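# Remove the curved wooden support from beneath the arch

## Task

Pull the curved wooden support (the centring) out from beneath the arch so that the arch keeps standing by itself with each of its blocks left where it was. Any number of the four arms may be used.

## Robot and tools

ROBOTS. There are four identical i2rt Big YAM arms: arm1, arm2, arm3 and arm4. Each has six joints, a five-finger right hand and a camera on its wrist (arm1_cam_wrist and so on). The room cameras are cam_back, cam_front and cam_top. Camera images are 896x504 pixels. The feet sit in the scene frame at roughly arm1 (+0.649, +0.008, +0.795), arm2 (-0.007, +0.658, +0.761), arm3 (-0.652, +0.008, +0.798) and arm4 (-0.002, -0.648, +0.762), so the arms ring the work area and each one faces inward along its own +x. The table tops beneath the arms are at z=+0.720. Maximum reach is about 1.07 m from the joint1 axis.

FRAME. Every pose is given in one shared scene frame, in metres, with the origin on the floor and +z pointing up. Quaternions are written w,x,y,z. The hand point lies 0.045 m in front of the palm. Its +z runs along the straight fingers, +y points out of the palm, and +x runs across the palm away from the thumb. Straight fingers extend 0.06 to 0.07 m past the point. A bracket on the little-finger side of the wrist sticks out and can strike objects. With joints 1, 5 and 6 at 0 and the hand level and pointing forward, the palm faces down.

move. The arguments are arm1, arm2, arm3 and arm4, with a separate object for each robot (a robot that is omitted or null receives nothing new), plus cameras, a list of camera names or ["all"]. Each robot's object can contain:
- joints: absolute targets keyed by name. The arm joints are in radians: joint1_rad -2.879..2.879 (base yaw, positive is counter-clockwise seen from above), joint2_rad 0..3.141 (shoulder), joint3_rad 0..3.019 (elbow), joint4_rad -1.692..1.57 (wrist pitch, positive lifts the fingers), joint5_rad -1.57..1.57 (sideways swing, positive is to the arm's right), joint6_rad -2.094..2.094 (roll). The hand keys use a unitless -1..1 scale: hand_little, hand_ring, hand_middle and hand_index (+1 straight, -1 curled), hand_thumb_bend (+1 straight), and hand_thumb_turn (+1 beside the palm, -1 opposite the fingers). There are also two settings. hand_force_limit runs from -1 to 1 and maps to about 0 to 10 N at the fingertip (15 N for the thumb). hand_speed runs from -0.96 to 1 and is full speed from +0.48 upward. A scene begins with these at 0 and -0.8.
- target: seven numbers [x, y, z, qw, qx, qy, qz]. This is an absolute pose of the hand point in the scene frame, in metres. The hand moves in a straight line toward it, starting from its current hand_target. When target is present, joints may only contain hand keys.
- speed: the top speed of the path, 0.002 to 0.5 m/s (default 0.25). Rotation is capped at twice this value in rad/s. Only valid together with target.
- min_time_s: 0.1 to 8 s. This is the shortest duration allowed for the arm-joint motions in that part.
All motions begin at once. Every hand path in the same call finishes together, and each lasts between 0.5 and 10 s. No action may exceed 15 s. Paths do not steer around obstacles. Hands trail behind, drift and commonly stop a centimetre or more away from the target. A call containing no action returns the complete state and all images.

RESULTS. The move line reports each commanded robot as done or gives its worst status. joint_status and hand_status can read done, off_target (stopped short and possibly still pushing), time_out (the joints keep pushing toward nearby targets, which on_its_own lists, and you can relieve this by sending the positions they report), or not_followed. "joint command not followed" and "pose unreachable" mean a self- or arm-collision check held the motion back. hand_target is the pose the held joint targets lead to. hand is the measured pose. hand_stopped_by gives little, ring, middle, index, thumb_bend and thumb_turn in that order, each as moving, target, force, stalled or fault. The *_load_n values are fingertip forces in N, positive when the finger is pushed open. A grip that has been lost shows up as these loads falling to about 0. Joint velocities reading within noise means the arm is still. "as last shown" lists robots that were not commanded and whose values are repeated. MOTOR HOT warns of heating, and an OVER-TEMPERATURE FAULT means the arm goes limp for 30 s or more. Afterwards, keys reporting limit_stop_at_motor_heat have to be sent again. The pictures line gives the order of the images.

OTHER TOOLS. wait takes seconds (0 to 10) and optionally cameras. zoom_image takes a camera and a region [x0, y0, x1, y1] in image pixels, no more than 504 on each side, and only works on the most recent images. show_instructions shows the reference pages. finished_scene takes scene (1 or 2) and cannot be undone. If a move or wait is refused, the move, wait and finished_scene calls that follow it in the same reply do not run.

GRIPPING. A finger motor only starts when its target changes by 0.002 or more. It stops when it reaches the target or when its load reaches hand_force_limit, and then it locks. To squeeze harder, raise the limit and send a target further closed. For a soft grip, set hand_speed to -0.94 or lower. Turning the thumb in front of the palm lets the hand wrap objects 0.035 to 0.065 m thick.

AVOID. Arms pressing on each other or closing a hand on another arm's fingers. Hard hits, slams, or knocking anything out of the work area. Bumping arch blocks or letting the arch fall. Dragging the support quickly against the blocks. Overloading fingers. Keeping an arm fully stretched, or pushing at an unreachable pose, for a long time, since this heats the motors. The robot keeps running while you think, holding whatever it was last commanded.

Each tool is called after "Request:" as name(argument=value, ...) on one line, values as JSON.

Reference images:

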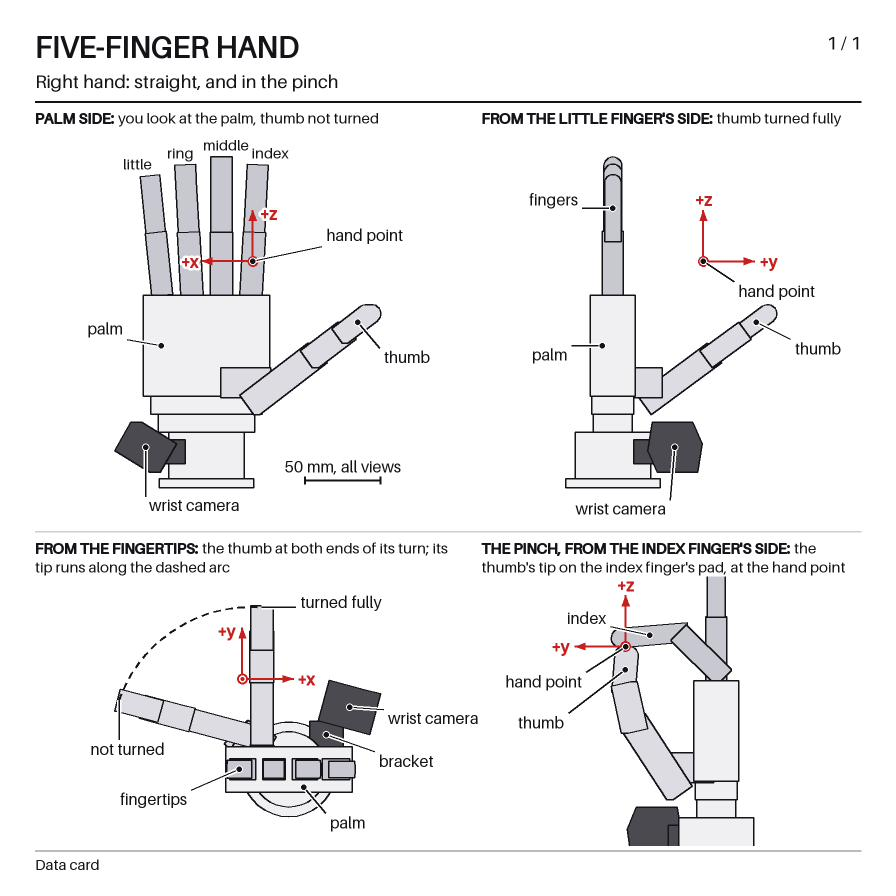

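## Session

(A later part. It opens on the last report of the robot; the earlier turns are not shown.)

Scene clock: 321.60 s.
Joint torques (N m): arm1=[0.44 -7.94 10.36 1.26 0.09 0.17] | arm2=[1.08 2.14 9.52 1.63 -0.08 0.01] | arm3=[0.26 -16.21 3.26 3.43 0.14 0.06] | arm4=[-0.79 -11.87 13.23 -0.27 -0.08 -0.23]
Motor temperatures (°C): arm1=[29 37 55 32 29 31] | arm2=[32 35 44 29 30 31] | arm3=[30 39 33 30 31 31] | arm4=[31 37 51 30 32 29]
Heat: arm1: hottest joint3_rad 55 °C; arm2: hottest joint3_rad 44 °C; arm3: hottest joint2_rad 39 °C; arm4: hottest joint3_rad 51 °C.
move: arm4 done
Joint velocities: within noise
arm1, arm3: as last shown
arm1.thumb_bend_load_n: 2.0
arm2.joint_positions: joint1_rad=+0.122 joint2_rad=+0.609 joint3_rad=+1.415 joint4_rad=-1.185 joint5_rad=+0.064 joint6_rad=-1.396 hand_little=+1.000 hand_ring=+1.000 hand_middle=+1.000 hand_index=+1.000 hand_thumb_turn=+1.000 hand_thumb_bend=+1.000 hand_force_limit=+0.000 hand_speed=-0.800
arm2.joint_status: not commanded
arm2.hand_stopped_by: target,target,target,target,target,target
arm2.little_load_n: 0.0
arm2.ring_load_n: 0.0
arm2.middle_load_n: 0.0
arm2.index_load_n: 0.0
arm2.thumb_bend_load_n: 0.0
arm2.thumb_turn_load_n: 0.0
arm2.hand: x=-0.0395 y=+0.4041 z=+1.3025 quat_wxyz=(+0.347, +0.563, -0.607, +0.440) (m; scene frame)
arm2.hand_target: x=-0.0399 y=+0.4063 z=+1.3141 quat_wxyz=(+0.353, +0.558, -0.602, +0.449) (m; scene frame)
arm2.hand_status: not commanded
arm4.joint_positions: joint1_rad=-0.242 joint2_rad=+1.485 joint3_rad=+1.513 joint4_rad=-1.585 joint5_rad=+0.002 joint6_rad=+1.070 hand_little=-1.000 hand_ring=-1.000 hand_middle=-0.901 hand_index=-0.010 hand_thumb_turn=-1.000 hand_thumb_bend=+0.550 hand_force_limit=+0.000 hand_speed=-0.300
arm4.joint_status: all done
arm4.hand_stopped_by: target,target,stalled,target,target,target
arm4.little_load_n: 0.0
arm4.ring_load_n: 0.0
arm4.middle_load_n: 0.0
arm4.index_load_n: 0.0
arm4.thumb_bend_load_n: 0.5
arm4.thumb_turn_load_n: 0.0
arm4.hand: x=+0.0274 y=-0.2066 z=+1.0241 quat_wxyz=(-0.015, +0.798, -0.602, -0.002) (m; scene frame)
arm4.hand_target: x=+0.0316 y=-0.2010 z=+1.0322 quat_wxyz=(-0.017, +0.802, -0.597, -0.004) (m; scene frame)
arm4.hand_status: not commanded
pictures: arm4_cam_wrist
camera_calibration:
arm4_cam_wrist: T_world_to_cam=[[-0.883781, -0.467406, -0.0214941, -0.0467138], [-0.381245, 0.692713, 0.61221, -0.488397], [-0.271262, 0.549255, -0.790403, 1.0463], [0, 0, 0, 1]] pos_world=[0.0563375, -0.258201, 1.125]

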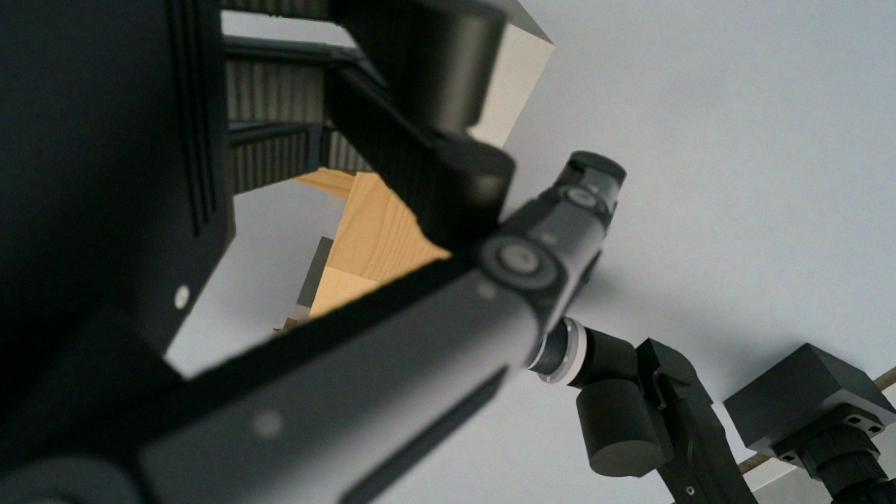

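Request:
move(arm4={"joints": {"hand_middle": 0.02}})

Request:
move(arm4={"target": [0.14, -0.13, 0.96, 0, -0.809, 0.5878, 0], "speed": 0.2, "joints": {"hand_thumb_bend": 0.5}}, cameras=["arm4_cam_wrist", "cam_front"])

Scene clock: 331.00 s.
Joint torques (N m): arm1=[-0.03 -7.53 10.19 1.35 0.15 0.17] | arm2=[1.2 2.2 9.52 1.62 -0.07 0.01] | arm3=[0.44 -15.85 3.28 3.41 0.16 0.1] | arm4=[-0.91 -11.99 13.26 -0.32 -0.11 -0.23]
Motor temperatures (°C): arm1=[29 37 55 32 29 31] | arm2=[32 35 44 29 30 31] | arm3=[30 39 33 30 31 31] | arm4=[31 37 51 30 32 29]
Heat: arm1: hottest joint3_rad 55 °C; arm2: hottest joint3_rad 44 °C; arm3: hottest joint2_rad 39 °C; arm4: hottest joint3_rad 51 °C.
move: arm4 done
Joint velocities: within noise
arm1.joint_positions: joint1_rad=-0.324 joint2_rad=+1.488 joint3_rad=+1.396 joint4_rad=-1.220 joint5_rad=-0.104 joint6_rad=-0.395 hand_little=-1.000 hand_ring=-1.000 hand_middle=-1.000 hand_index=+1.000 hand_thumb_turn=-0.949 hand_thumb_bend=+0.501 hand_force_limit=+0.000 hand_speed=+0.000
arm1.joint_status: not commanded
arm1.hand_stopped_by: target,target,target,target,target,target
arm1.little_load_n: 0.0
arm1.ring_load_n: 0.0
arm1.middle_load_n: -1.0
arm1.index_load_n: 0.0
arm1.thumb_bend_load_n: 2.5
arm1.thumb_turn_load_n: 5.0
arm1.hand: x=+0.2175 y=+0.1054 z=+0.9999 quat_wxyz=(+0.093, -0.652, -0.745, +0.106) (m; scene frame)
arm1.hand_target: x=+0.2107 y=+0.1099 z=+0.9962 quat_wxyz=(+0.099, -0.660, -0.737, +0.107) (m; scene frame)
arm1.hand_status: not commanded
arm2: as last shown
arm3.joint_positions: joint1_rad=-0.020 joint2_rad=+2.091 joint3_rad=+0.771 joint4_rad=+1.372 joint5_rad=-0.101 joint6_rad=+0.006 hand_little=+1.000 hand_ring=+1.000 hand_middle=+1.000 hand_index=+1.000 hand_thumb_turn=-1.000 hand_thumb_bend=+0.000 hand_force_limit=+0.000 hand_speed=+0.000
arm3.joint_status: not commanded
arm3.hand_stopped_by: target,target,target,target,target,target
arm3.little_load_n: -0.5
arm3.ring_load_n: -1.0
arm3.middle_load_n: -0.5
arm3.index_load_n: -0.5
arm3.thumb_bend_load_n: 0.0
arm3.thumb_turn_load_n: -0.5
arm3.hand: x=-0.0200 y=+0.0339 z=+0.8018 quat_wxyz=(-0.527, +0.504, -0.473, +0.494) (m; scene frame)
arm3.hand_target: x=-0.0124 y=+0.0390 z=+0.8411 quat_wxyz=(-0.548, +0.485, -0.452, +0.511) (m; scene frame)
arm3.hand_status: not commanded
arm4.joint_positions: joint1_rad=-0.242 joint2_rad=+1.485 joint3_rad=+1.513 joint4_rad=-1.585 joint5_rad=+0.002 joint6_rad=+1.070 hand_little=-1.000 hand_ring=-1.000 hand_middle=+0.020 hand_index=-0.010 hand_thumb_turn=-1.000 hand_thumb_bend=+0.550 hand_force_limit=+0.000 hand_speed=-0.300
arm4.joint_status: all done
arm4.hand_stopped_by: target,target,target,target,target,target
arm4.little_load_n: 0.0
arm4.ring_load_n: 0.0
arm4.middle_load_n: 0.0
arm4.index_load_n: 0.0
arm4.thumb_bend_load_n: 0.0
arm4.thumb_turn_load_n: 0.0
arm4.hand: x=+0.0273 y=-0.2066 z=+1.0242 quat_wxyz=(-0.014, +0.798, -0.602, -0.002) (m; scene frame)
arm4.hand_target: x=+0.0316 y=-0.2010 z=+1.0322 quat_wxyz=(-0.017, +0.802, -0.597, -0.005) (m; scene frame)
arm4.hand_status: not commanded
pictures: none

Scene clock: 332.67 s.
Joint torques (N m): arm1=[0.09 -6.83 10.21 1.47 0.13 0.21] | arm2=[1.2 2.14 9.52 1.65 -0.09 0.02] | arm3=[0.03 -16.32 3.25 3.38 0.16 0.1] | arm4=[-0.73 -16.79 14.91 0.42 -0.12 -0.26]
Motor temperatures (°C): arm1=[29 37 55 32 29 31] | arm2=[32 35 44 29 30 31] | arm3=[30 39 33 30 31 31] | arm4=[31 37 51 30 32 29]
Heat: arm1: hottest joint3_rad 55 °C; arm2: hottest joint3_rad 44 °C; arm3: hottest joint2_rad 39 °C; arm4: hottest joint3_rad 51 °C.
move: arm4 off_target
Joint velocities: within noise
arm1, arm2, arm3: as last shown
arm1.thumb_bend_load_n: 2.0
arm2.ring_load_n: 0.5
arm2.thumb_turn_load_n: 0.5
arm3.ring_load_n: -0.5
arm3.thumb_turn_load_n: 0.0
arm4.joint_positions: joint1_rad=-0.408 joint2_rad=+1.783 joint3_rad=+1.669 joint4_rad=-1.521 joint5_rad=+0.000 joint6_rad=+0.886 hand_little=-1.000 hand_ring=-1.000 hand_middle=+0.020 hand_index=-0.010 hand_thumb_turn=-1.000 hand_thumb_bend=+0.500 hand_force_limit=+0.000 hand_speed=-0.300
arm4.joint_status: all done
arm4.hand_stopped_by: target,target,target,target,target,target
arm4.little_load_n: 0.0
arm4.ring_load_n: 0.0
arm4.middle_load_n: 0.0
arm4.index_load_n: 0.5
arm4.thumb_bend_load_n: -0.5
arm4.thumb_turn_load_n: 0.0
arm4.hand: x=+0.1302 y=-0.1473 z=+0.9464 quat_wxyz=(+0.023, +0.804, -0.594, +0.008) (m; scene frame)
arm4.hand_target: x=+0.1398 y=-0.1311 z=+0.9601 quat_wxyz=(-0.001, +0.809, -0.588, +0.000) (m; scene frame)
arm4.hand_status: off_target (0.024 m and 2.9 deg from the pose sent, 0.151 m and 2.6 deg at the start)
pictures: arm4_cam_wrist, cam_front
camera_calibration:
arm4_cam_wrist: T_world_to_cam=[[-0.874579, -0.483336, 0.0386935, 0.00973098], [-0.377081, 0.728137, 0.572387, -0.400306], [-0.304829, 0.486007, -0.81907, 1.00234], [0, 0, 0, 1]] pos_world=[0.163106, -0.190964, 1.04974]

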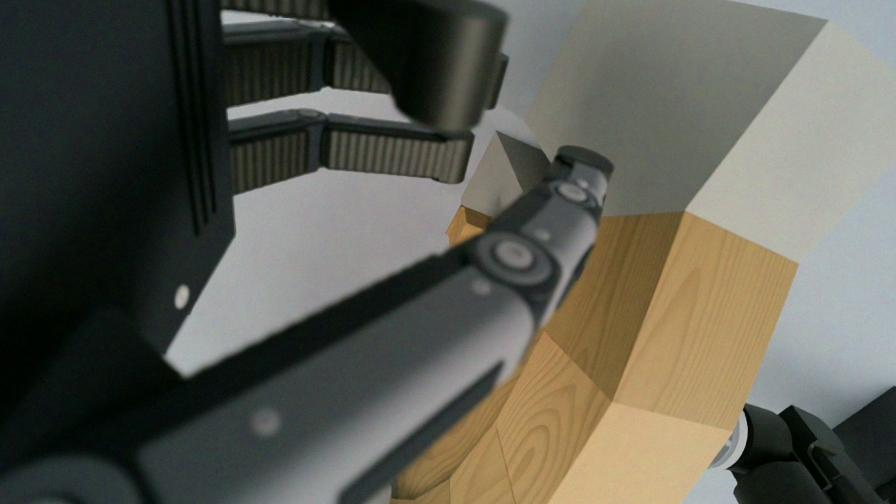

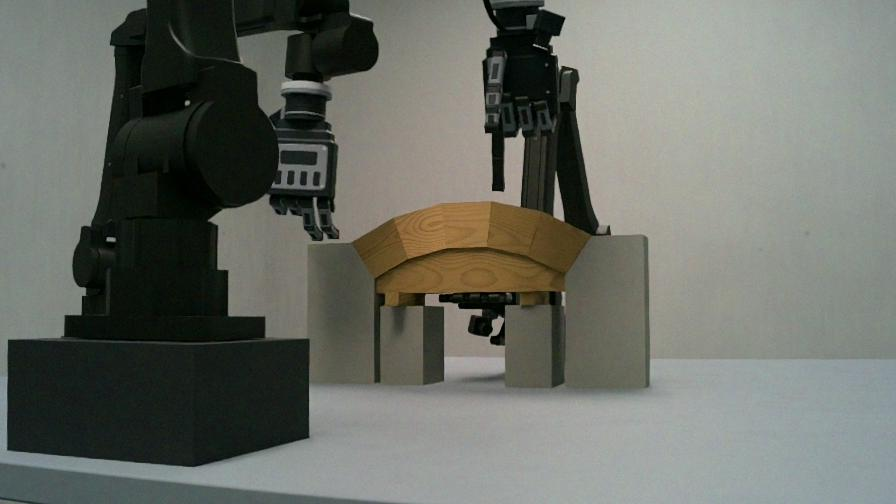

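Request:
move(arm4={"target": [0.145, -0.052, 0.862, 0, -0.809, 0.5878, 0], "speed": 0.15}, cameras=["arm4_cam_wrist", "cam_front", "cam_top"])

Scene clock: 340.83 s.
Joint torques (N m): arm1=[0.09 -6.95 10.14 1.36 0.12 0.15] | arm2=[1.14 2.08 9.52 1.65 -0.08 0.01] | arm3=[-0.03 -15.91 3.22 3.4 0.15 0.08] | arm4=[0.62 -19.6 14.48 0.72 -0.07 0.11]
Motor temperatures (°C): arm1=[29 37 55 32 29 31] | arm2=[32 35 44 29 30 31] | arm3=[30 39 33 30 31 31] | arm4=[31 37 52 30 32 29]
Heat: arm1: hottest joint3_rad 55 °C; arm2: hottest joint3_rad 44 °C; arm3: hottest joint2_rad 39 °C; arm4: hottest joint3_rad 52 °C.
move: arm4 off_target
Joint velocities: within noise
arm1, arm2, arm3: as last shown
arm2.ring_load_n: 0.0
arm2.thumb_turn_load_n: -0.5
arm4.joint_positions: joint1_rad=-0.381 joint2_rad=+2.021 joint3_rad=+1.774 joint4_rad=-1.390 joint5_rad=-0.003 joint6_rad=+0.886 hand_little=-1.000 hand_ring=-1.000 hand_middle=+0.020 hand_index=-0.010 hand_thumb_turn=-1.000 hand_thumb_bend=+0.500 hand_force_limit=+0.000 hand_speed=-0.300
arm4.joint_status: not commanded
arm4.hand_stopped_by: target,target,target,target,target,target
arm4.little_load_n: 0.0
arm4.ring_load_n: 0.0
arm4.middle_load_n: 0.0
arm4.index_load_n: 0.0
arm4.thumb_bend_load_n: 0.0
arm4.thumb_turn_load_n: 0.0
arm4.hand: x=+0.1415 y=-0.0768 z=+0.8526 quat_wxyz=(+0.025, +0.812, -0.583, +0.007) (m; scene frame)
arm4.hand_target: x=+0.1445 y=-0.0532 z=+0.8625 quat_wxyz=(+0.000, +0.809, -0.588, +0.000) (m; scene frame)
arm4.hand_status: off_target (0.027 m and 3.0 deg from the pose sent, 0.128 m and 2.9 deg at the start)
pictures: arm4_cam_wrist, cam_front, cam_top
camera_calibration:
arm4_cam_wrist: T_world_to_cam=[[-0.860915, -0.506966, 0.0425471, 0.0502572], [-0.394847, 0.718565, 0.572503, -0.391996], [-0.320813, 0.476077, -0.818798, 0.896017], [0, 0, 0, 1]] pos_world=[0.175942, -0.11942, 0.955937]

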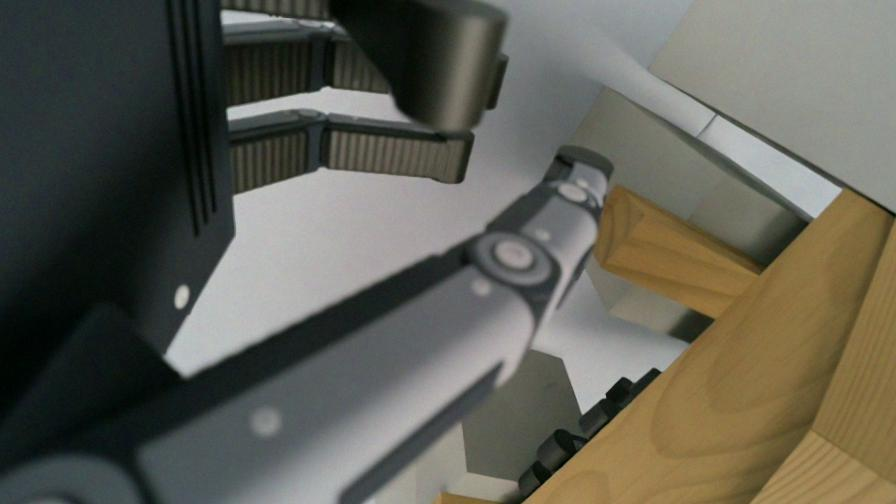

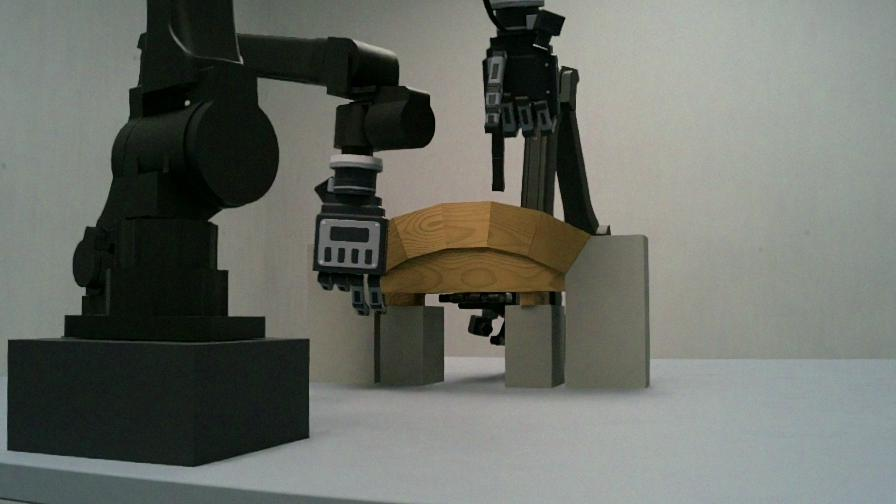

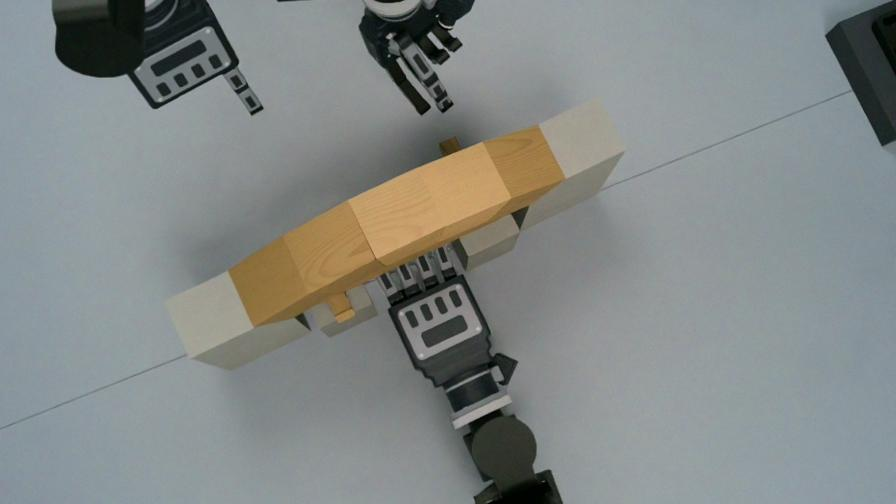

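Request:
move(arm4={"target": [0.130, -0.036, 0.857, 0, -0.809, 0.5878, 0], "speed": 0.1}, cameras=["arm4_cam_wrist", "cam_front", "cam_top"])

Scene clock: 359.63 s.
Joint torques (N m): arm1=[-0.09 -7.47 10.19 1.46 0.14 0.21] | arm2=[1.32 2.08 9.48 1.63 -0.08 0.01] | arm3=[-0.09 -16.03 3.33 3.37 0.17 0.08] | arm4=[0.21 -19.84 14.6 0.42 -0.09 0.16]
Motor temperatures (°C): arm1=[29 37 55 33 29 31] | arm2=[32 35 44 29 30 31] | arm3=[30 39 33 30 31 31] | arm4=[31 37 56 30 32 29]
Heat: arm1: hottest joint3_rad 55 °C; arm2: hottest joint3_rad 44 °C; arm3: hottest joint2_rad 39 °C; arm4: hottest joint3_rad 56 °C.
move: arm4 off_target
Joint velocities: within noise
arm1, arm2, arm3: as last shown
arm1.thumb_bend_load_n: 2.5
arm2.thumb_turn_load_n: 0.0
arm4.joint_positions: joint1_rad=-0.348 joint2_rad=+2.049 joint3_rad=+1.811 joint4_rad=-1.390 joint5_rad=-0.004 joint6_rad=+0.914 hand_little=-1.000 hand_ring=-1.000 hand_middle=+0.020 hand_index=-0.010 hand_thumb_turn=-1.000 hand_thumb_bend=+0.500 hand_force_limit=+0.000 hand_speed=-0.300
arm4.joint_status: not commanded
arm4.hand_stopped_by: target,target,target,target,target,target
arm4.little_load_n: 0.0
arm4.ring_load_n: 0.0
arm4.middle_load_n: 0.0
arm4.index_load_n: 0.0
arm4.thumb_bend_load_n: 0.0
arm4.thumb_turn_load_n: 0.0
arm4.hand: x=+0.1268 y=-0.0593 z=+0.8494 quat_wxyz=(+0.020, +0.813, -0.582, +0.006) (m; scene frame)
arm4.hand_target: x=+0.1297 y=-0.0372 z=+0.8573 quat_wxyz=(+0.000, +0.809, -0.588, -0.001) (m; scene frame)
arm4.hand_status: off_target (0.025 m and 2.6 deg from the pose sent, 0.043 m and 3.0 deg at the start)
pictures: arm4_cam_wrist, cam_front, cam_top
camera_calibration:
arm4_cam_wrist: T_world_to_cam=[[-0.859155, -0.510527, 0.034863, 0.0527217], [-0.399883, 0.712342, 0.576769, -0.412001], [-0.319291, 0.481593, -0.816163, 0.878186], [0, 0, 0, 1]] pos_world=[0.16094, -0.102526, 0.952534]

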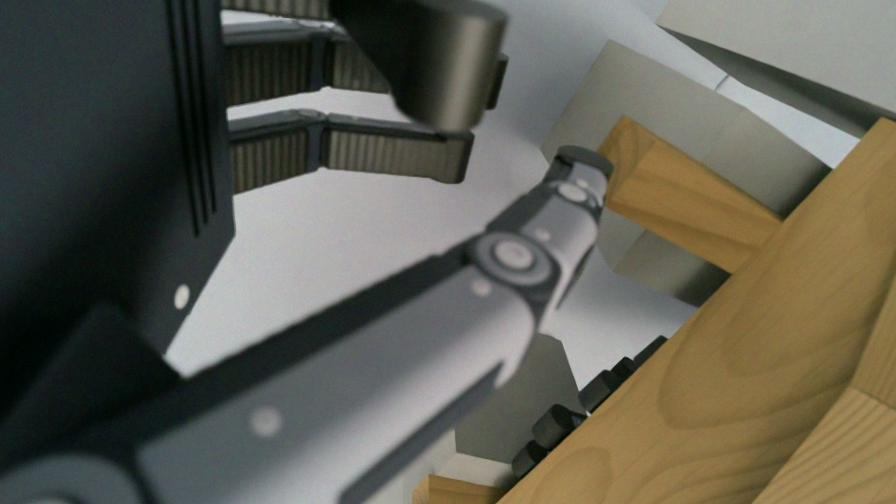

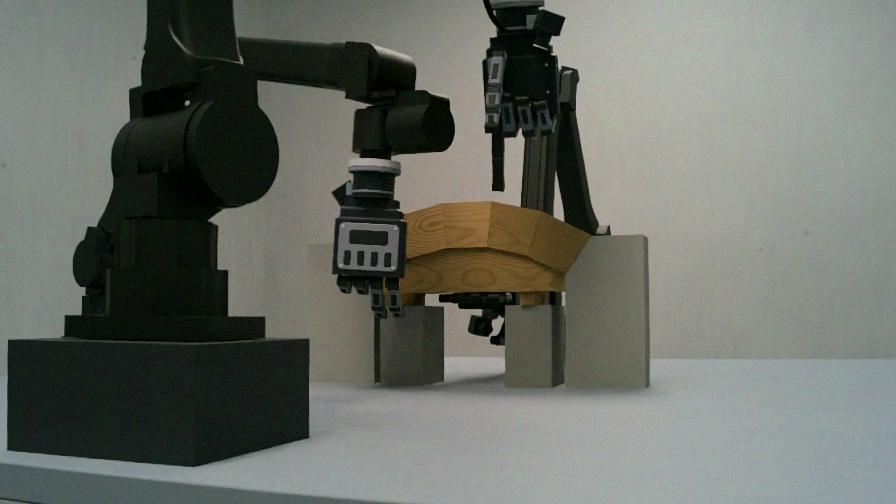

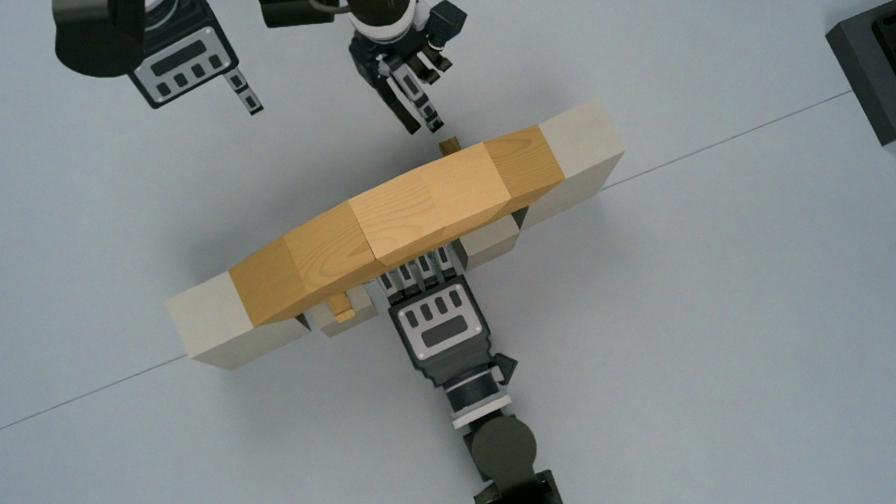

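Request:
move(arm4={"target": [0.104, -0.040, 0.854, 0, -0.809, 0.5878, 0], "speed": 0.06}, cameras=["arm4_cam_wrist", "cam_front", "cam_top"])

Scene clock: 368.33 s.
Joint torques (N m): arm1=[0.32 -7.82 10.1 1.28 0.11 0.16] | arm2=[1.2 2.02 9.52 1.69 -0.09 0.01] | arm3=[-0.03 -15.91 3.29 3.34 0.17 0.08] | arm4=[-0.09 -22.65 9.91 0.81 -0.11 0.11]
Motor temperatures (°C): arm1=[29 37 55 33 29 31] | arm2=[32 35 44 29 30 31] | arm3=[30 39 33 30 31 31] | arm4=[31 37 55 30 32 29]
Heat: arm1: hottest joint3_rad 55 °C; arm2: hottest joint3_rad 44 °C; arm3: hottest joint2_rad 39 °C; arm4: hottest joint3_rad 55 °C.
move: arm4 done
Joint velocities: within noise
arm1, arm2, arm3: as last shown
arm3.thumb_bend_load_n: 0.5
arm4.joint_positions: joint1_rad=-0.310 joint2_rad=+2.049 joint3_rad=+1.811 joint4_rad=-1.374 joint5_rad=-0.004 joint6_rad=+0.951 hand_little=-1.000 hand_ring=-1.000 hand_middle=+0.020 hand_index=-0.010 hand_thumb_turn=-1.000 hand_thumb_bend=+0.500 hand_force_limit=+0.000 hand_speed=-0.300
arm4.joint_status: not commanded
arm4.hand_stopped_by: target,target,target,target,target,target
arm4.little_load_n: 0.5
arm4.ring_load_n: 0.0
arm4.middle_load_n: 0.0
arm4.index_load_n: 0.0
arm4.thumb_bend_load_n: 0.0
arm4.thumb_turn_load_n: 0.0
arm4.hand: x=+0.1055 y=-0.0483 z=+0.8489 quat_wxyz=(+0.012, +0.814, -0.581, +0.005) (m; scene frame)
arm4.hand_target: x=+0.1040 y=-0.0402 z=+0.8540 quat_wxyz=(+0.000, +0.809, -0.588, +0.000) (m; scene frame)
arm4.hand_status: done (0.010 m and 1.8 deg from the pose sent, 0.030 m and 2.6 deg at the start)
pictures: arm4_cam_wrist, cam_front, cam_top
camera_calibration:
arm4_cam_wrist: T_world_to_cam=[[-0.858475, -0.512381, 0.0220498, 0.0508347], [-0.40483, 0.703418, 0.584222, -0.434258], [-0.314855, 0.492614, -0.811294, 0.861643], [0, 0, 0, 1]] pos_world=[0.139132, -0.0929456, 0.951628]

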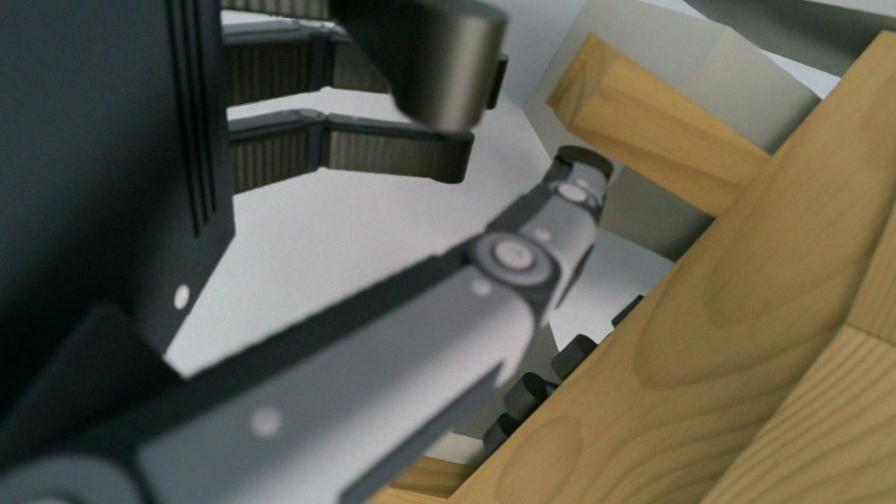

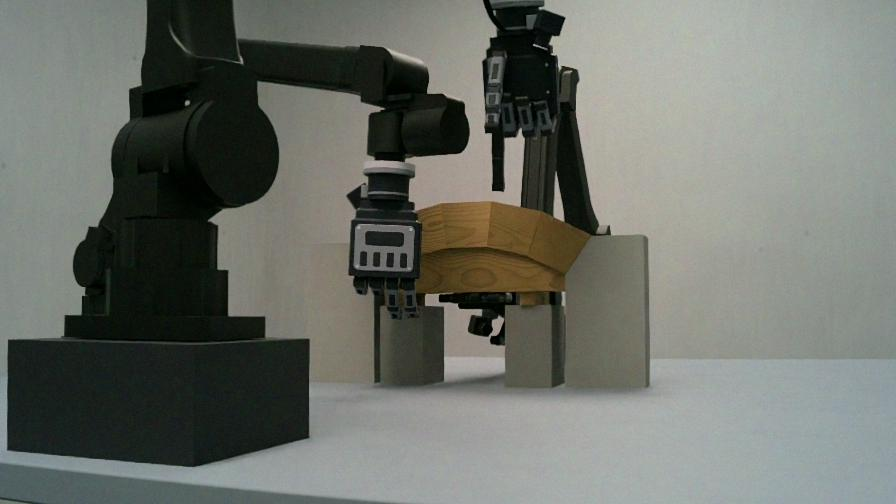

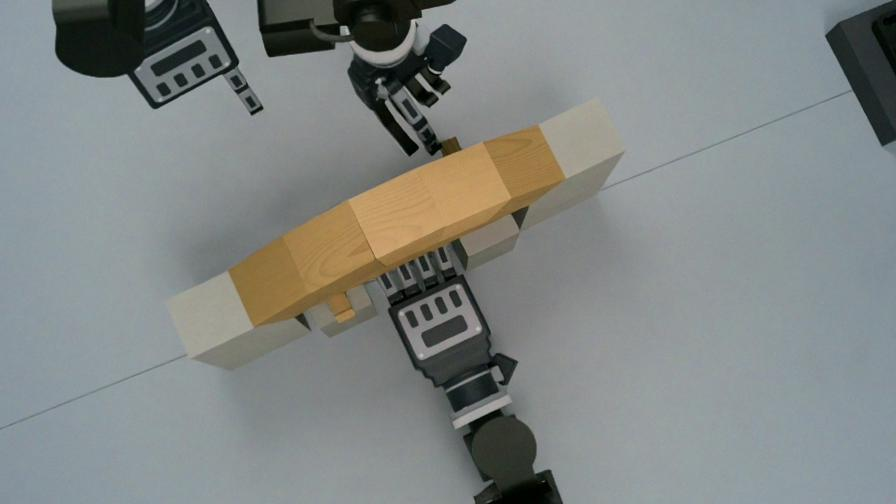

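Request:
move(arm4={"target": [0.122, -0.061, 0.853, 0, -0.809, 0.5878, 0], "speed": 0.08}, cameras=["arm4_cam_wrist", "cam_top"])

Scene clock: 375.50 s.
Joint torques (N m): arm1=[0.09 -7.47 10.18 1.31 0.12 0.17] | arm2=[1.2 2.14 9.55 1.65 -0.08 0.01] | arm3=[0.15 -15.97 3.28 3.3 0.14 0.09] | arm4=[-1.2 -23.18 8.27 0.8 -0.03 -0.18]
Motor temperatures (°C): arm1=[29 37 55 33 29 31] | arm2=[32 35 44 29 30 31] | arm3=[30 39 33 30 31 31] | arm4=[31 37 54 30 32 29]
Heat: arm1: hottest joint3_rad 55 °C; arm2: hottest joint3_rad 44 °C; arm3: hottest joint2_rad 39 °C; arm4: hottest joint3_rad 54 °C.
move: arm4 done
Joint velocities: within noise
arm1, arm2, arm3: as last shown
arm3.index_load_n: 0.0
arm3.thumb_bend_load_n: 0.0
arm4.joint_positions: joint1_rad=-0.334 joint2_rad=+2.026 joint3_rad=+1.764 joint4_rad=-1.348 joint5_rad=-0.004 joint6_rad=+0.952 hand_little=-1.000 hand_ring=-1.000 hand_middle=+0.020 hand_index=-0.010 hand_thumb_turn=-1.000 hand_thumb_bend=+0.500 hand_force_limit=+0.000 hand_speed=-0.300
arm4.joint_status: not commanded
arm4.hand_stopped_by: target,target,target,target,target,target
arm4.little_load_n: 0.0
arm4.ring_load_n: 0.0
arm4.middle_load_n: 0.0
arm4.index_load_n: 0.0
arm4.thumb_bend_load_n: 0.0
arm4.thumb_turn_load_n: 0.0
arm4.hand: x=+0.1177 y=-0.0594 z=+0.8454 quat_wxyz=(+0.011, +0.806, -0.591, +0.004) (m; scene frame)
arm4.hand_target: x=+0.1220 y=-0.0610 z=+0.8530 quat_wxyz=(+0.000, +0.809, -0.588, +0.000) (m; scene frame)
arm4.hand_status: done (0.009 m and 1.5 deg from the pose sent, 0.021 m and 1.8 deg at the start)
pictures: arm4_cam_wrist, cam_top
camera_calibration:
arm4_cam_wrist: T_world_to_cam=[[-0.871125, -0.490633, 0.0205229, 0.0596931], [-0.387241, 0.712051, 0.585685, -0.42222], [-0.301969, 0.502257, -0.810279, 0.866323], [0, 0, 0, 1]] pos_world=[0.150102, -0.105187, 0.948026]

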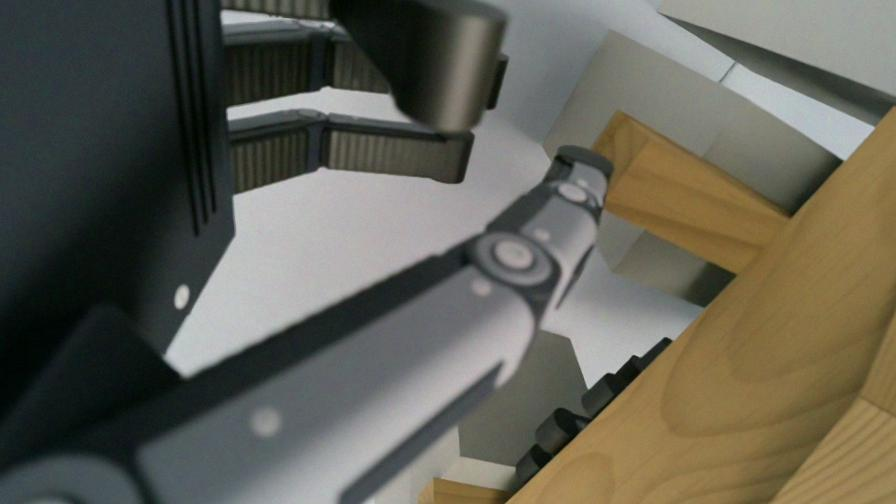

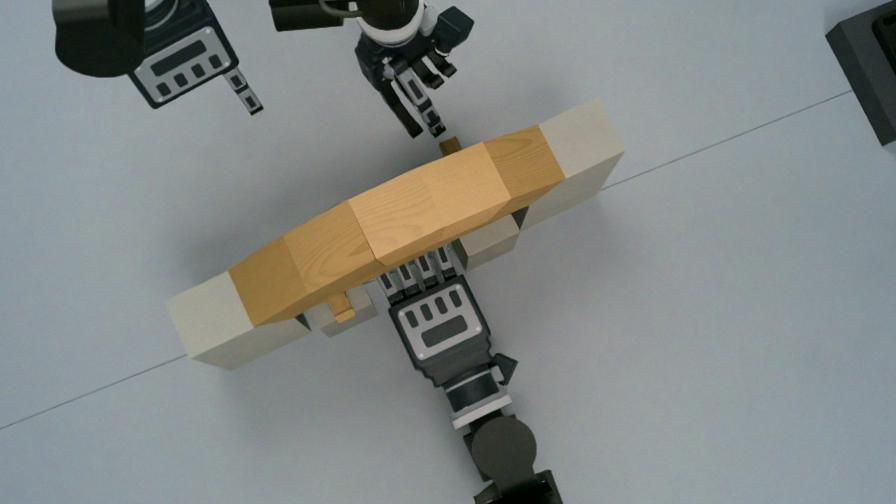

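Request:
move(arm4={"target": [0.098, -0.068, 0.856, 0, -0.809, 0.5878, 0], "speed": 0.06}, cameras=["arm4_cam_wrist", "cam_top", "cam_front"])

Request:
zoom_image(camera="cam_front", region=[340, 200, 600, 400])

Request:
zoom_image(camera="cam_top", region=[360, 60, 540, 200])

Scene clock: 383.47 s.
Joint torques (N m): arm1=[-0.26 -7.18 10.17 1.39 0.13 0.22] | arm2=[1.2 2.08 9.5 1.69 -0.07 0.02] | arm3=[-0.09 -15.79 3.22 3.44 0.15 0.08] | arm4=[0.09 -22.42 8.25 0.87 -0.08 0.12]
Motor temperatures (°C): arm1=[29 37 55 33 29 31] | arm2=[32 35 44 29 30 31] | arm3=[30 39 33 30 31 31] | arm4=[31 38 53 30 32 29]
Heat: arm1: hottest joint3_rad 55 °C; arm2: hottest joint3_rad 44 °C; arm3: hottest joint2_rad 39 °C; arm4: hottest joint3_rad 53 °C.
move: arm4 done
Joint velocities: within noise
arm1, arm2, arm3: as last shown
arm1.thumb_bend_load_n: 2.0
arm1.thumb_turn_load_n: 4.5
arm2.index_load_n: -0.5
arm2.thumb_bend_load_n: -0.5
arm3.index_load_n: -0.5
arm3.thumb_bend_load_n: 0.5
arm4.joint_positions: joint1_rad=-0.315 joint2_rad=+1.985 joint3_rad=+1.711 joint4_rad=-1.334 joint5_rad=-0.004 joint6_rad=+0.952 hand_little=-1.000 hand_ring=-1.000 hand_middle=+0.020 hand_index=-0.010 hand_thumb_turn=-1.000 hand_thumb_bend=+0.500 hand_force_limit=+0.000 hand_speed=-0.300
arm4.joint_status: not commanded
arm4.hand_stopped_by: target,target,target,target,target,target
arm4.little_load_n: 0.0
arm4.ring_load_n: 0.0
arm4.middle_load_n: 0.0
arm4.index_load_n: 0.0
arm4.thumb_bend_load_n: 0.0
arm4.thumb_turn_load_n: 0.0
arm4.hand: x=+0.1020 y=-0.0702 z=+0.8494 quat_wxyz=(+0.011, +0.812, -0.583, +0.004) (m; scene frame)
arm4.hand_target: x=+0.0979 y=-0.0680 z=+0.8560 quat_wxyz=(+0.000, +0.809, -0.588, +0.000) (m; scene frame)
arm4.hand_status: done (0.008 m and 1.5 deg from the pose sent, 0.024 m and 1.5 deg at the start)
pictures: arm4_cam_wrist, cam_front, cam_top
camera_calibration:
arm4_cam_wrist: T_world_to_cam=[[-0.861209, -0.507887, 0.0192493, 0.0394904], [-0.401715, 0.7034, 0.58639, -0.422722], [-0.31136, 0.497271, -0.8098, 0.870468], [0, 0, 0, 1]] pos_world=[0.135224, -0.115459, 0.952025]

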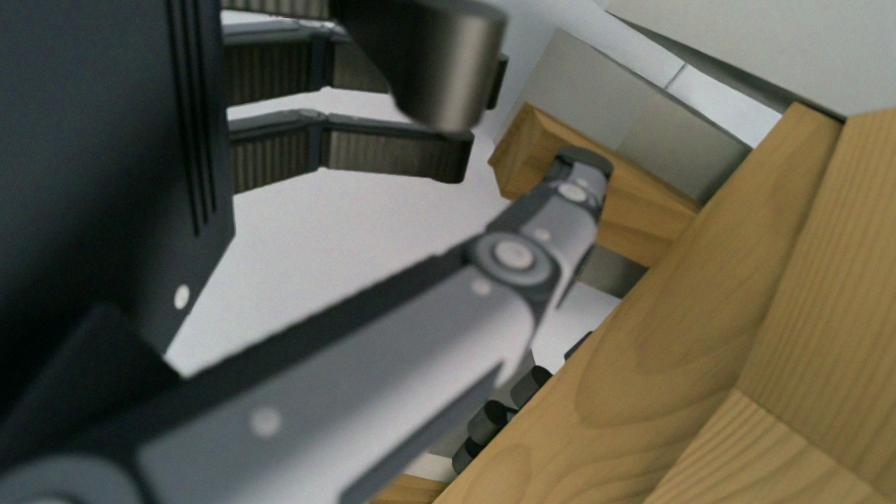

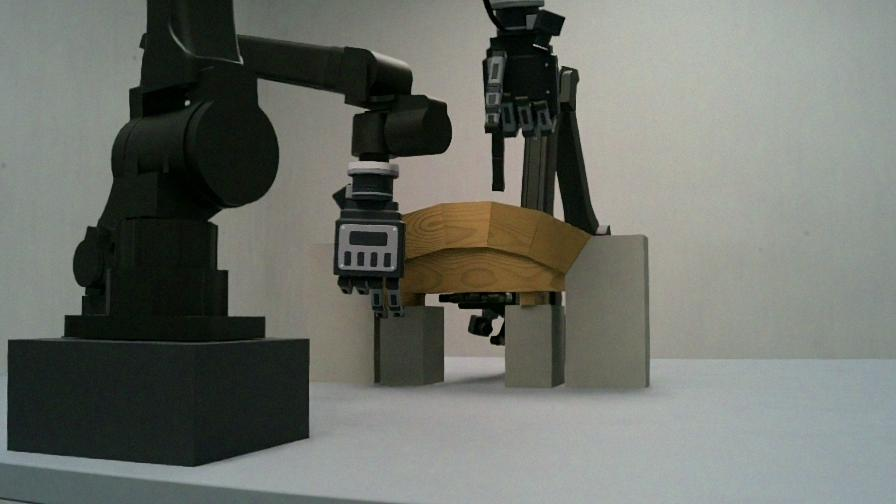

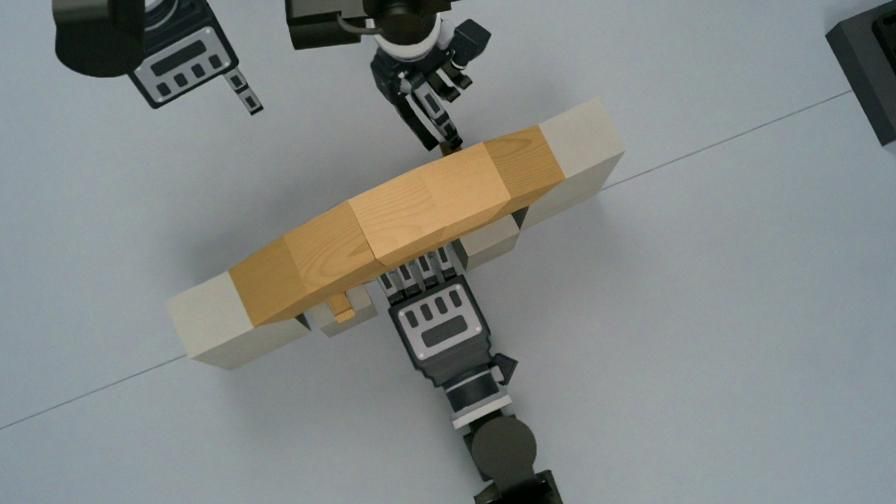

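Scaled by 1.938 from the camera's 896x504 image, which has a finer 1280x720 frame.

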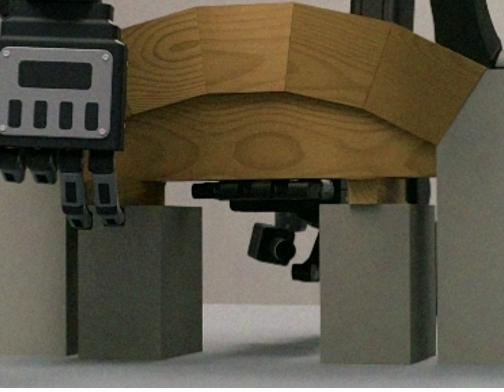

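Scaled by 2.800 from the camera's 896x504 image, which has a finer 1280x720 frame.

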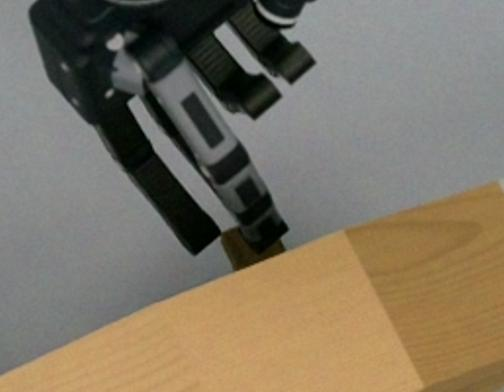

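Request:
move(arm4={"target": [0.110, -0.056, 0.854, 0, -0.809, 0.5878, 0], "speed": 0.06})

Request:
move(arm4={"target": [0.088, -0.058, 0.854, 0, -0.809, 0.5878, 0], "speed": 0.06}, cameras=["arm4_cam_wrist", "cam_top", "cam_front"])

Request:
zoom_image(camera="cam_top", region=[360, 60, 540, 200])

Request:
zoom_image(camera="cam_front", region=[360, 260, 460, 340])

Scene clock: 399.50 s.
Joint torques (N m): arm1=[0.21 -7.65 10.15 1.36 0.13 0.23] | arm2=[1.2 2.08 9.54 1.65 -0.08 0.01] | arm3=[-0.03 -16.09 3.36 3.34 0.14 0.07] | arm4=[-0.67 -19.02 13.23 0.23 -0.07 0]
Motor temperatures (°C): arm1=[29 37 55 33 29 31] | arm2=[32 34 44 29 30 31] | arm3=[30 39 33 30 31 31] | arm4=[31 39 51 30 32 29]
Heat: arm1: hottest joint3_rad 55 °C; arm2: hottest joint3_rad 44 °C; arm3: hottest joint2_rad 39 °C; arm4: hottest joint3_rad 51 °C.
move: arm4 off_target
Joint velocities: within noise
arm1, arm3: as last shown
arm1.thumb_bend_load_n: 2.5
arm1.thumb_turn_load_n: 5.0
arm2.joint_positions: joint1_rad=+0.122 joint2_rad=+0.609 joint3_rad=+1.415 joint4_rad=-1.185 joint5_rad=+0.064 joint6_rad=-1.396 hand_little=+1.000 hand_ring=+1.000 hand_middle=+1.000 hand_index=+1.000 hand_thumb_turn=+1.000 hand_thumb_bend=+1.000 hand_force_limit=+0.000 hand_speed=-0.800
arm2.joint_status: not commanded
arm2.hand_stopped_by: target,target,target,target,target,target
arm2.little_load_n: 0.0
arm2.ring_load_n: 0.0
arm2.middle_load_n: 0.0
arm2.index_load_n: 0.0
arm2.thumb_bend_load_n: 0.0
arm2.thumb_turn_load_n: 0.0
arm2.hand: x=-0.0395 y=+0.4041 z=+1.3025 quat_wxyz=(+0.347, +0.563, -0.607, +0.440) (m; scene frame)
arm2.hand_target: x=-0.0399 y=+0.4063 z=+1.3141 quat_wxyz=(+0.353, +0.558, -0.602, +0.449) (m; scene frame)
arm2.hand_status: not commanded
arm3.thumb_bend_load_n: 0.0
arm4.joint_positions: joint1_rad=-0.315 joint2_rad=+1.985 joint3_rad=+1.711 joint4_rad=-1.334 joint5_rad=-0.004 joint6_rad=+0.952 hand_little=-1.000 hand_ring=-1.000 hand_middle=+0.020 hand_index=-0.010 hand_thumb_turn=-1.000 hand_thumb_bend=+0.500 hand_force_limit=+0.000 hand_speed=-0.300
arm4.joint_status: not commanded
arm4.hand_stopped_by: target,target,target,target,target,target
arm4.little_load_n: 0.0
arm4.ring_load_n: 0.0
arm4.middle_load_n: 0.0
arm4.index_load_n: 0.0
arm4.thumb_bend_load_n: -0.5
arm4.thumb_turn_load_n: 0.0
arm4.hand: x=+0.1020 y=-0.0702 z=+0.8494 quat_wxyz=(+0.011, +0.812, -0.583, +0.004) (m; scene frame)
arm4.hand_target: x=+0.1098 y=-0.0565 z=+0.8541 quat_wxyz=(+0.000, +0.809, -0.588, +0.000) (m; scene frame)
arm4.hand_status: off_target (0.017 m and 1.5 deg from the pose sent, 0.017 m and 1.4 deg at the start)
pictures: none

Scene clock: 400.53 s.
Joint torques (N m): arm1=[-0.15 -7.59 10.03 1.39 0.14 0.22] | arm2=[1.2 2.08 9.52 1.66 -0.08 0.01] | arm3=[-0.15 -15.62 3.22 3.3 0.13 0.11] | arm4=[0.5 -20.89 10.41 0.66 -0.05 0.15]
Motor temperatures (°C): arm1=[29 37 55 33 29 31] | arm2=[32 34 44 29 30 31] | arm3=[30 39 33 30 31 31] | arm4=[31 39 51 30 32 29]
Heat: arm1: hottest joint3_rad 55 °C; arm2: hottest joint3_rad 44 °C; arm3: hottest joint2_rad 39 °C; arm4: hottest joint3_rad 51 °C.
move: arm4 off_target
Joint velocities: within noise
arm1.joint_positions: joint1_rad=-0.324 joint2_rad=+1.488 joint3_rad=+1.396 joint4_rad=-1.220 joint5_rad=-0.104 joint6_rad=-0.395 hand_little=-1.000 hand_ring=-1.000 hand_middle=-1.000 hand_index=+1.000 hand_thumb_turn=-0.949 hand_thumb_bend=+0.501 hand_force_limit=+0.000 hand_speed=+0.000
arm1.joint_status: not commanded
arm1.hand_stopped_by: target,target,target,target,target,target
arm1.little_load_n: 0.0
arm1.ring_load_n: 0.0
arm1.middle_load_n: -1.0
arm1.index_load_n: 0.0
arm1.thumb_bend_load_n: 2.5
arm1.thumb_turn_load_n: 5.0
arm1.hand: x=+0.2175 y=+0.1054 z=+0.9999 quat_wxyz=(+0.093, -0.652, -0.745, +0.106) (m; scene frame)
arm1.hand_target: x=+0.2107 y=+0.1099 z=+0.9962 quat_wxyz=(+0.099, -0.660, -0.737, +0.107) (m; scene frame)
arm1.hand_status: not commanded
arm2: as last shown
arm3.joint_positions: joint1_rad=-0.020 joint2_rad=+2.091 joint3_rad=+0.771 joint4_rad=+1.372 joint5_rad=-0.101 joint6_rad=+0.006 hand_little=+1.000 hand_ring=+1.000 hand_middle=+1.000 hand_index=+1.000 hand_thumb_turn=-1.000 hand_thumb_bend=+0.000 hand_force_limit=+0.000 hand_speed=+0.000
arm3.joint_status: not commanded
arm3.hand_stopped_by: target,target,target,target,target,target
arm3.little_load_n: -0.5
arm3.ring_load_n: -0.5
arm3.middle_load_n: 0.0
arm3.index_load_n: -0.5
arm3.thumb_bend_load_n: 0.0
arm3.thumb_turn_load_n: 0.0
arm3.hand: x=-0.0200 y=+0.0339 z=+0.8018 quat_wxyz=(-0.527, +0.504, -0.473, +0.494) (m; scene frame)
arm3.hand_target: x=-0.0124 y=+0.0390 z=+0.8411 quat_wxyz=(-0.548, +0.485, -0.452, +0.511) (m; scene frame)
arm3.hand_status: not commanded
arm4.joint_positions: joint1_rad=-0.298 joint2_rad=+1.985 joint3_rad=+1.711 joint4_rad=-1.334 joint5_rad=-0.004 joint6_rad=+0.968 hand_little=-1.000 hand_ring=-1.000 hand_middle=+0.020 hand_index=-0.010 hand_thumb_turn=-1.000 hand_thumb_bend=+0.500 hand_force_limit=+0.000 hand_speed=-0.300
arm4.joint_status: not commanded
arm4.hand_stopped_by: target,target,target,target,target,target
arm4.little_load_n: 0.0
arm4.ring_load_n: 0.0
arm4.middle_load_n: 0.0
arm4.index_load_n: 0.0
arm4.thumb_bend_load_n: 0.0
arm4.thumb_turn_load_n: 0.0
arm4.hand: x=+0.0924 y=-0.0674 z=+0.8493 quat_wxyz=(+0.011, +0.812, -0.583, +0.004) (m; scene frame)
arm4.hand_target: x=+0.0880 y=-0.0582 z=+0.8541 quat_wxyz=(+0.000, +0.809, -0.588, +0.000) (m; scene frame)
arm4.hand_status: off_target (0.011 m and 1.5 deg from the pose sent, 0.019 m and 1.4 deg at the start)
pictures: arm4_cam_wrist, cam_front, cam_top
camera_calibration:
arm4_cam_wrist: T_world_to_cam=[[-0.861235, -0.507857, 0.0188586, 0.0330755], [-0.402063, 0.703586, 0.585928, -0.428058], [-0.310836, 0.49704, -0.810143, 0.866192], [0, 0, 0, 1]] pos_world=[0.125623, -0.112559, 0.951927]

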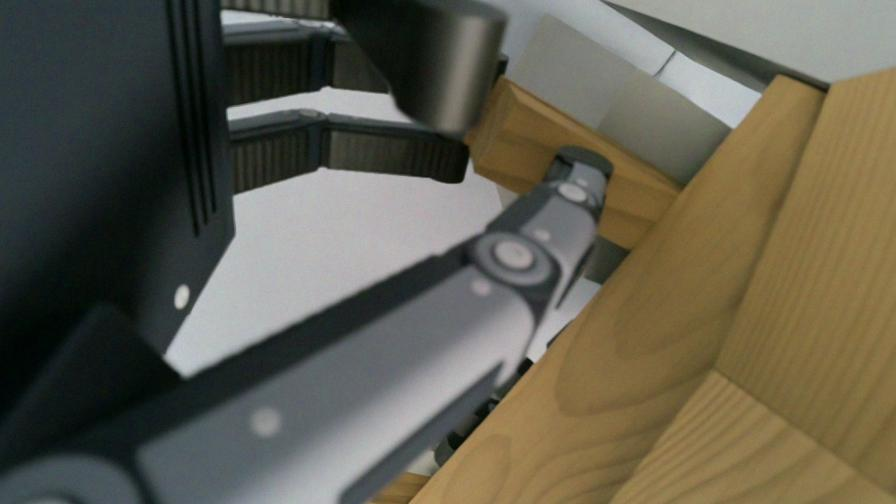

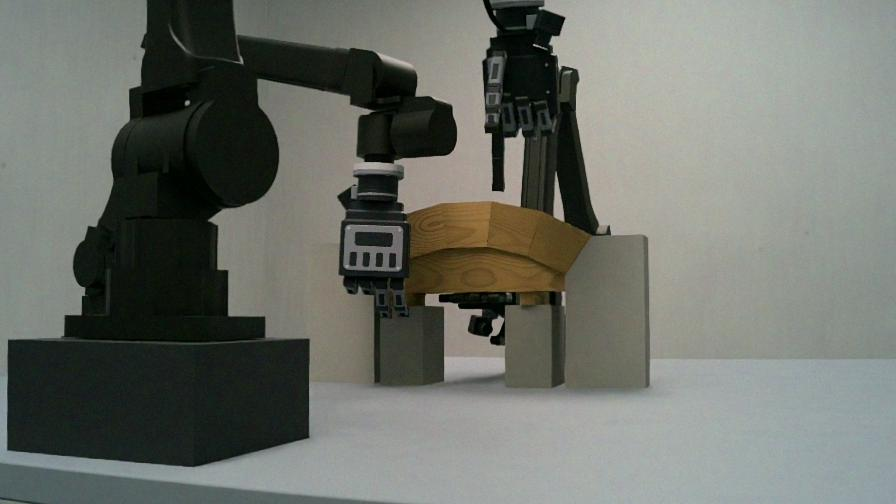

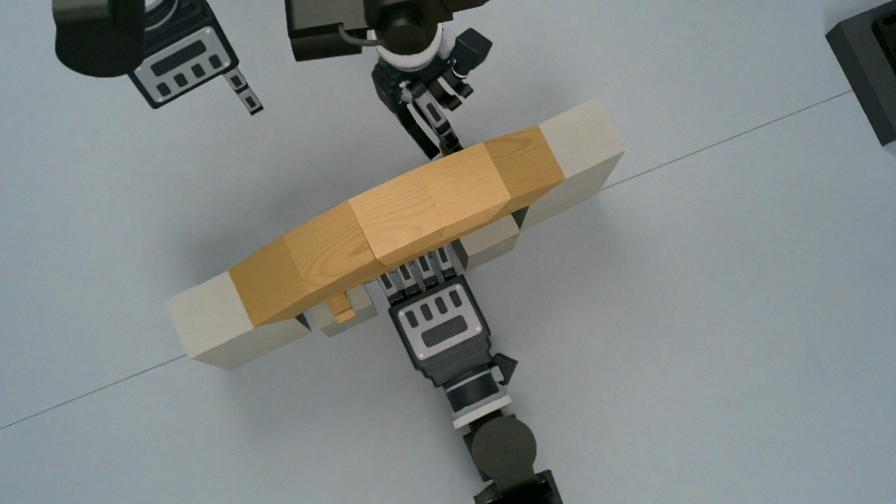

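Scaled by 2.800 from the camera's 896x504 image, which has a finer 1280x720 frame.

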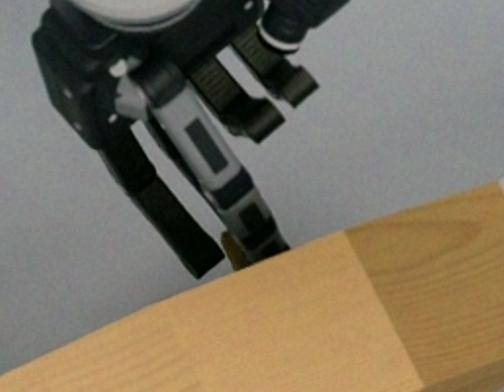

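Scaled by 5.040 from the camera's 896x504 image, which has a finer 1280x720 frame.

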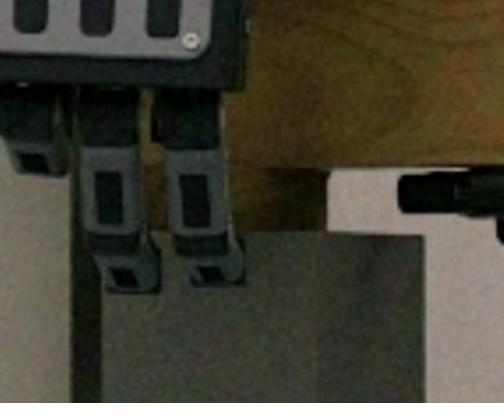

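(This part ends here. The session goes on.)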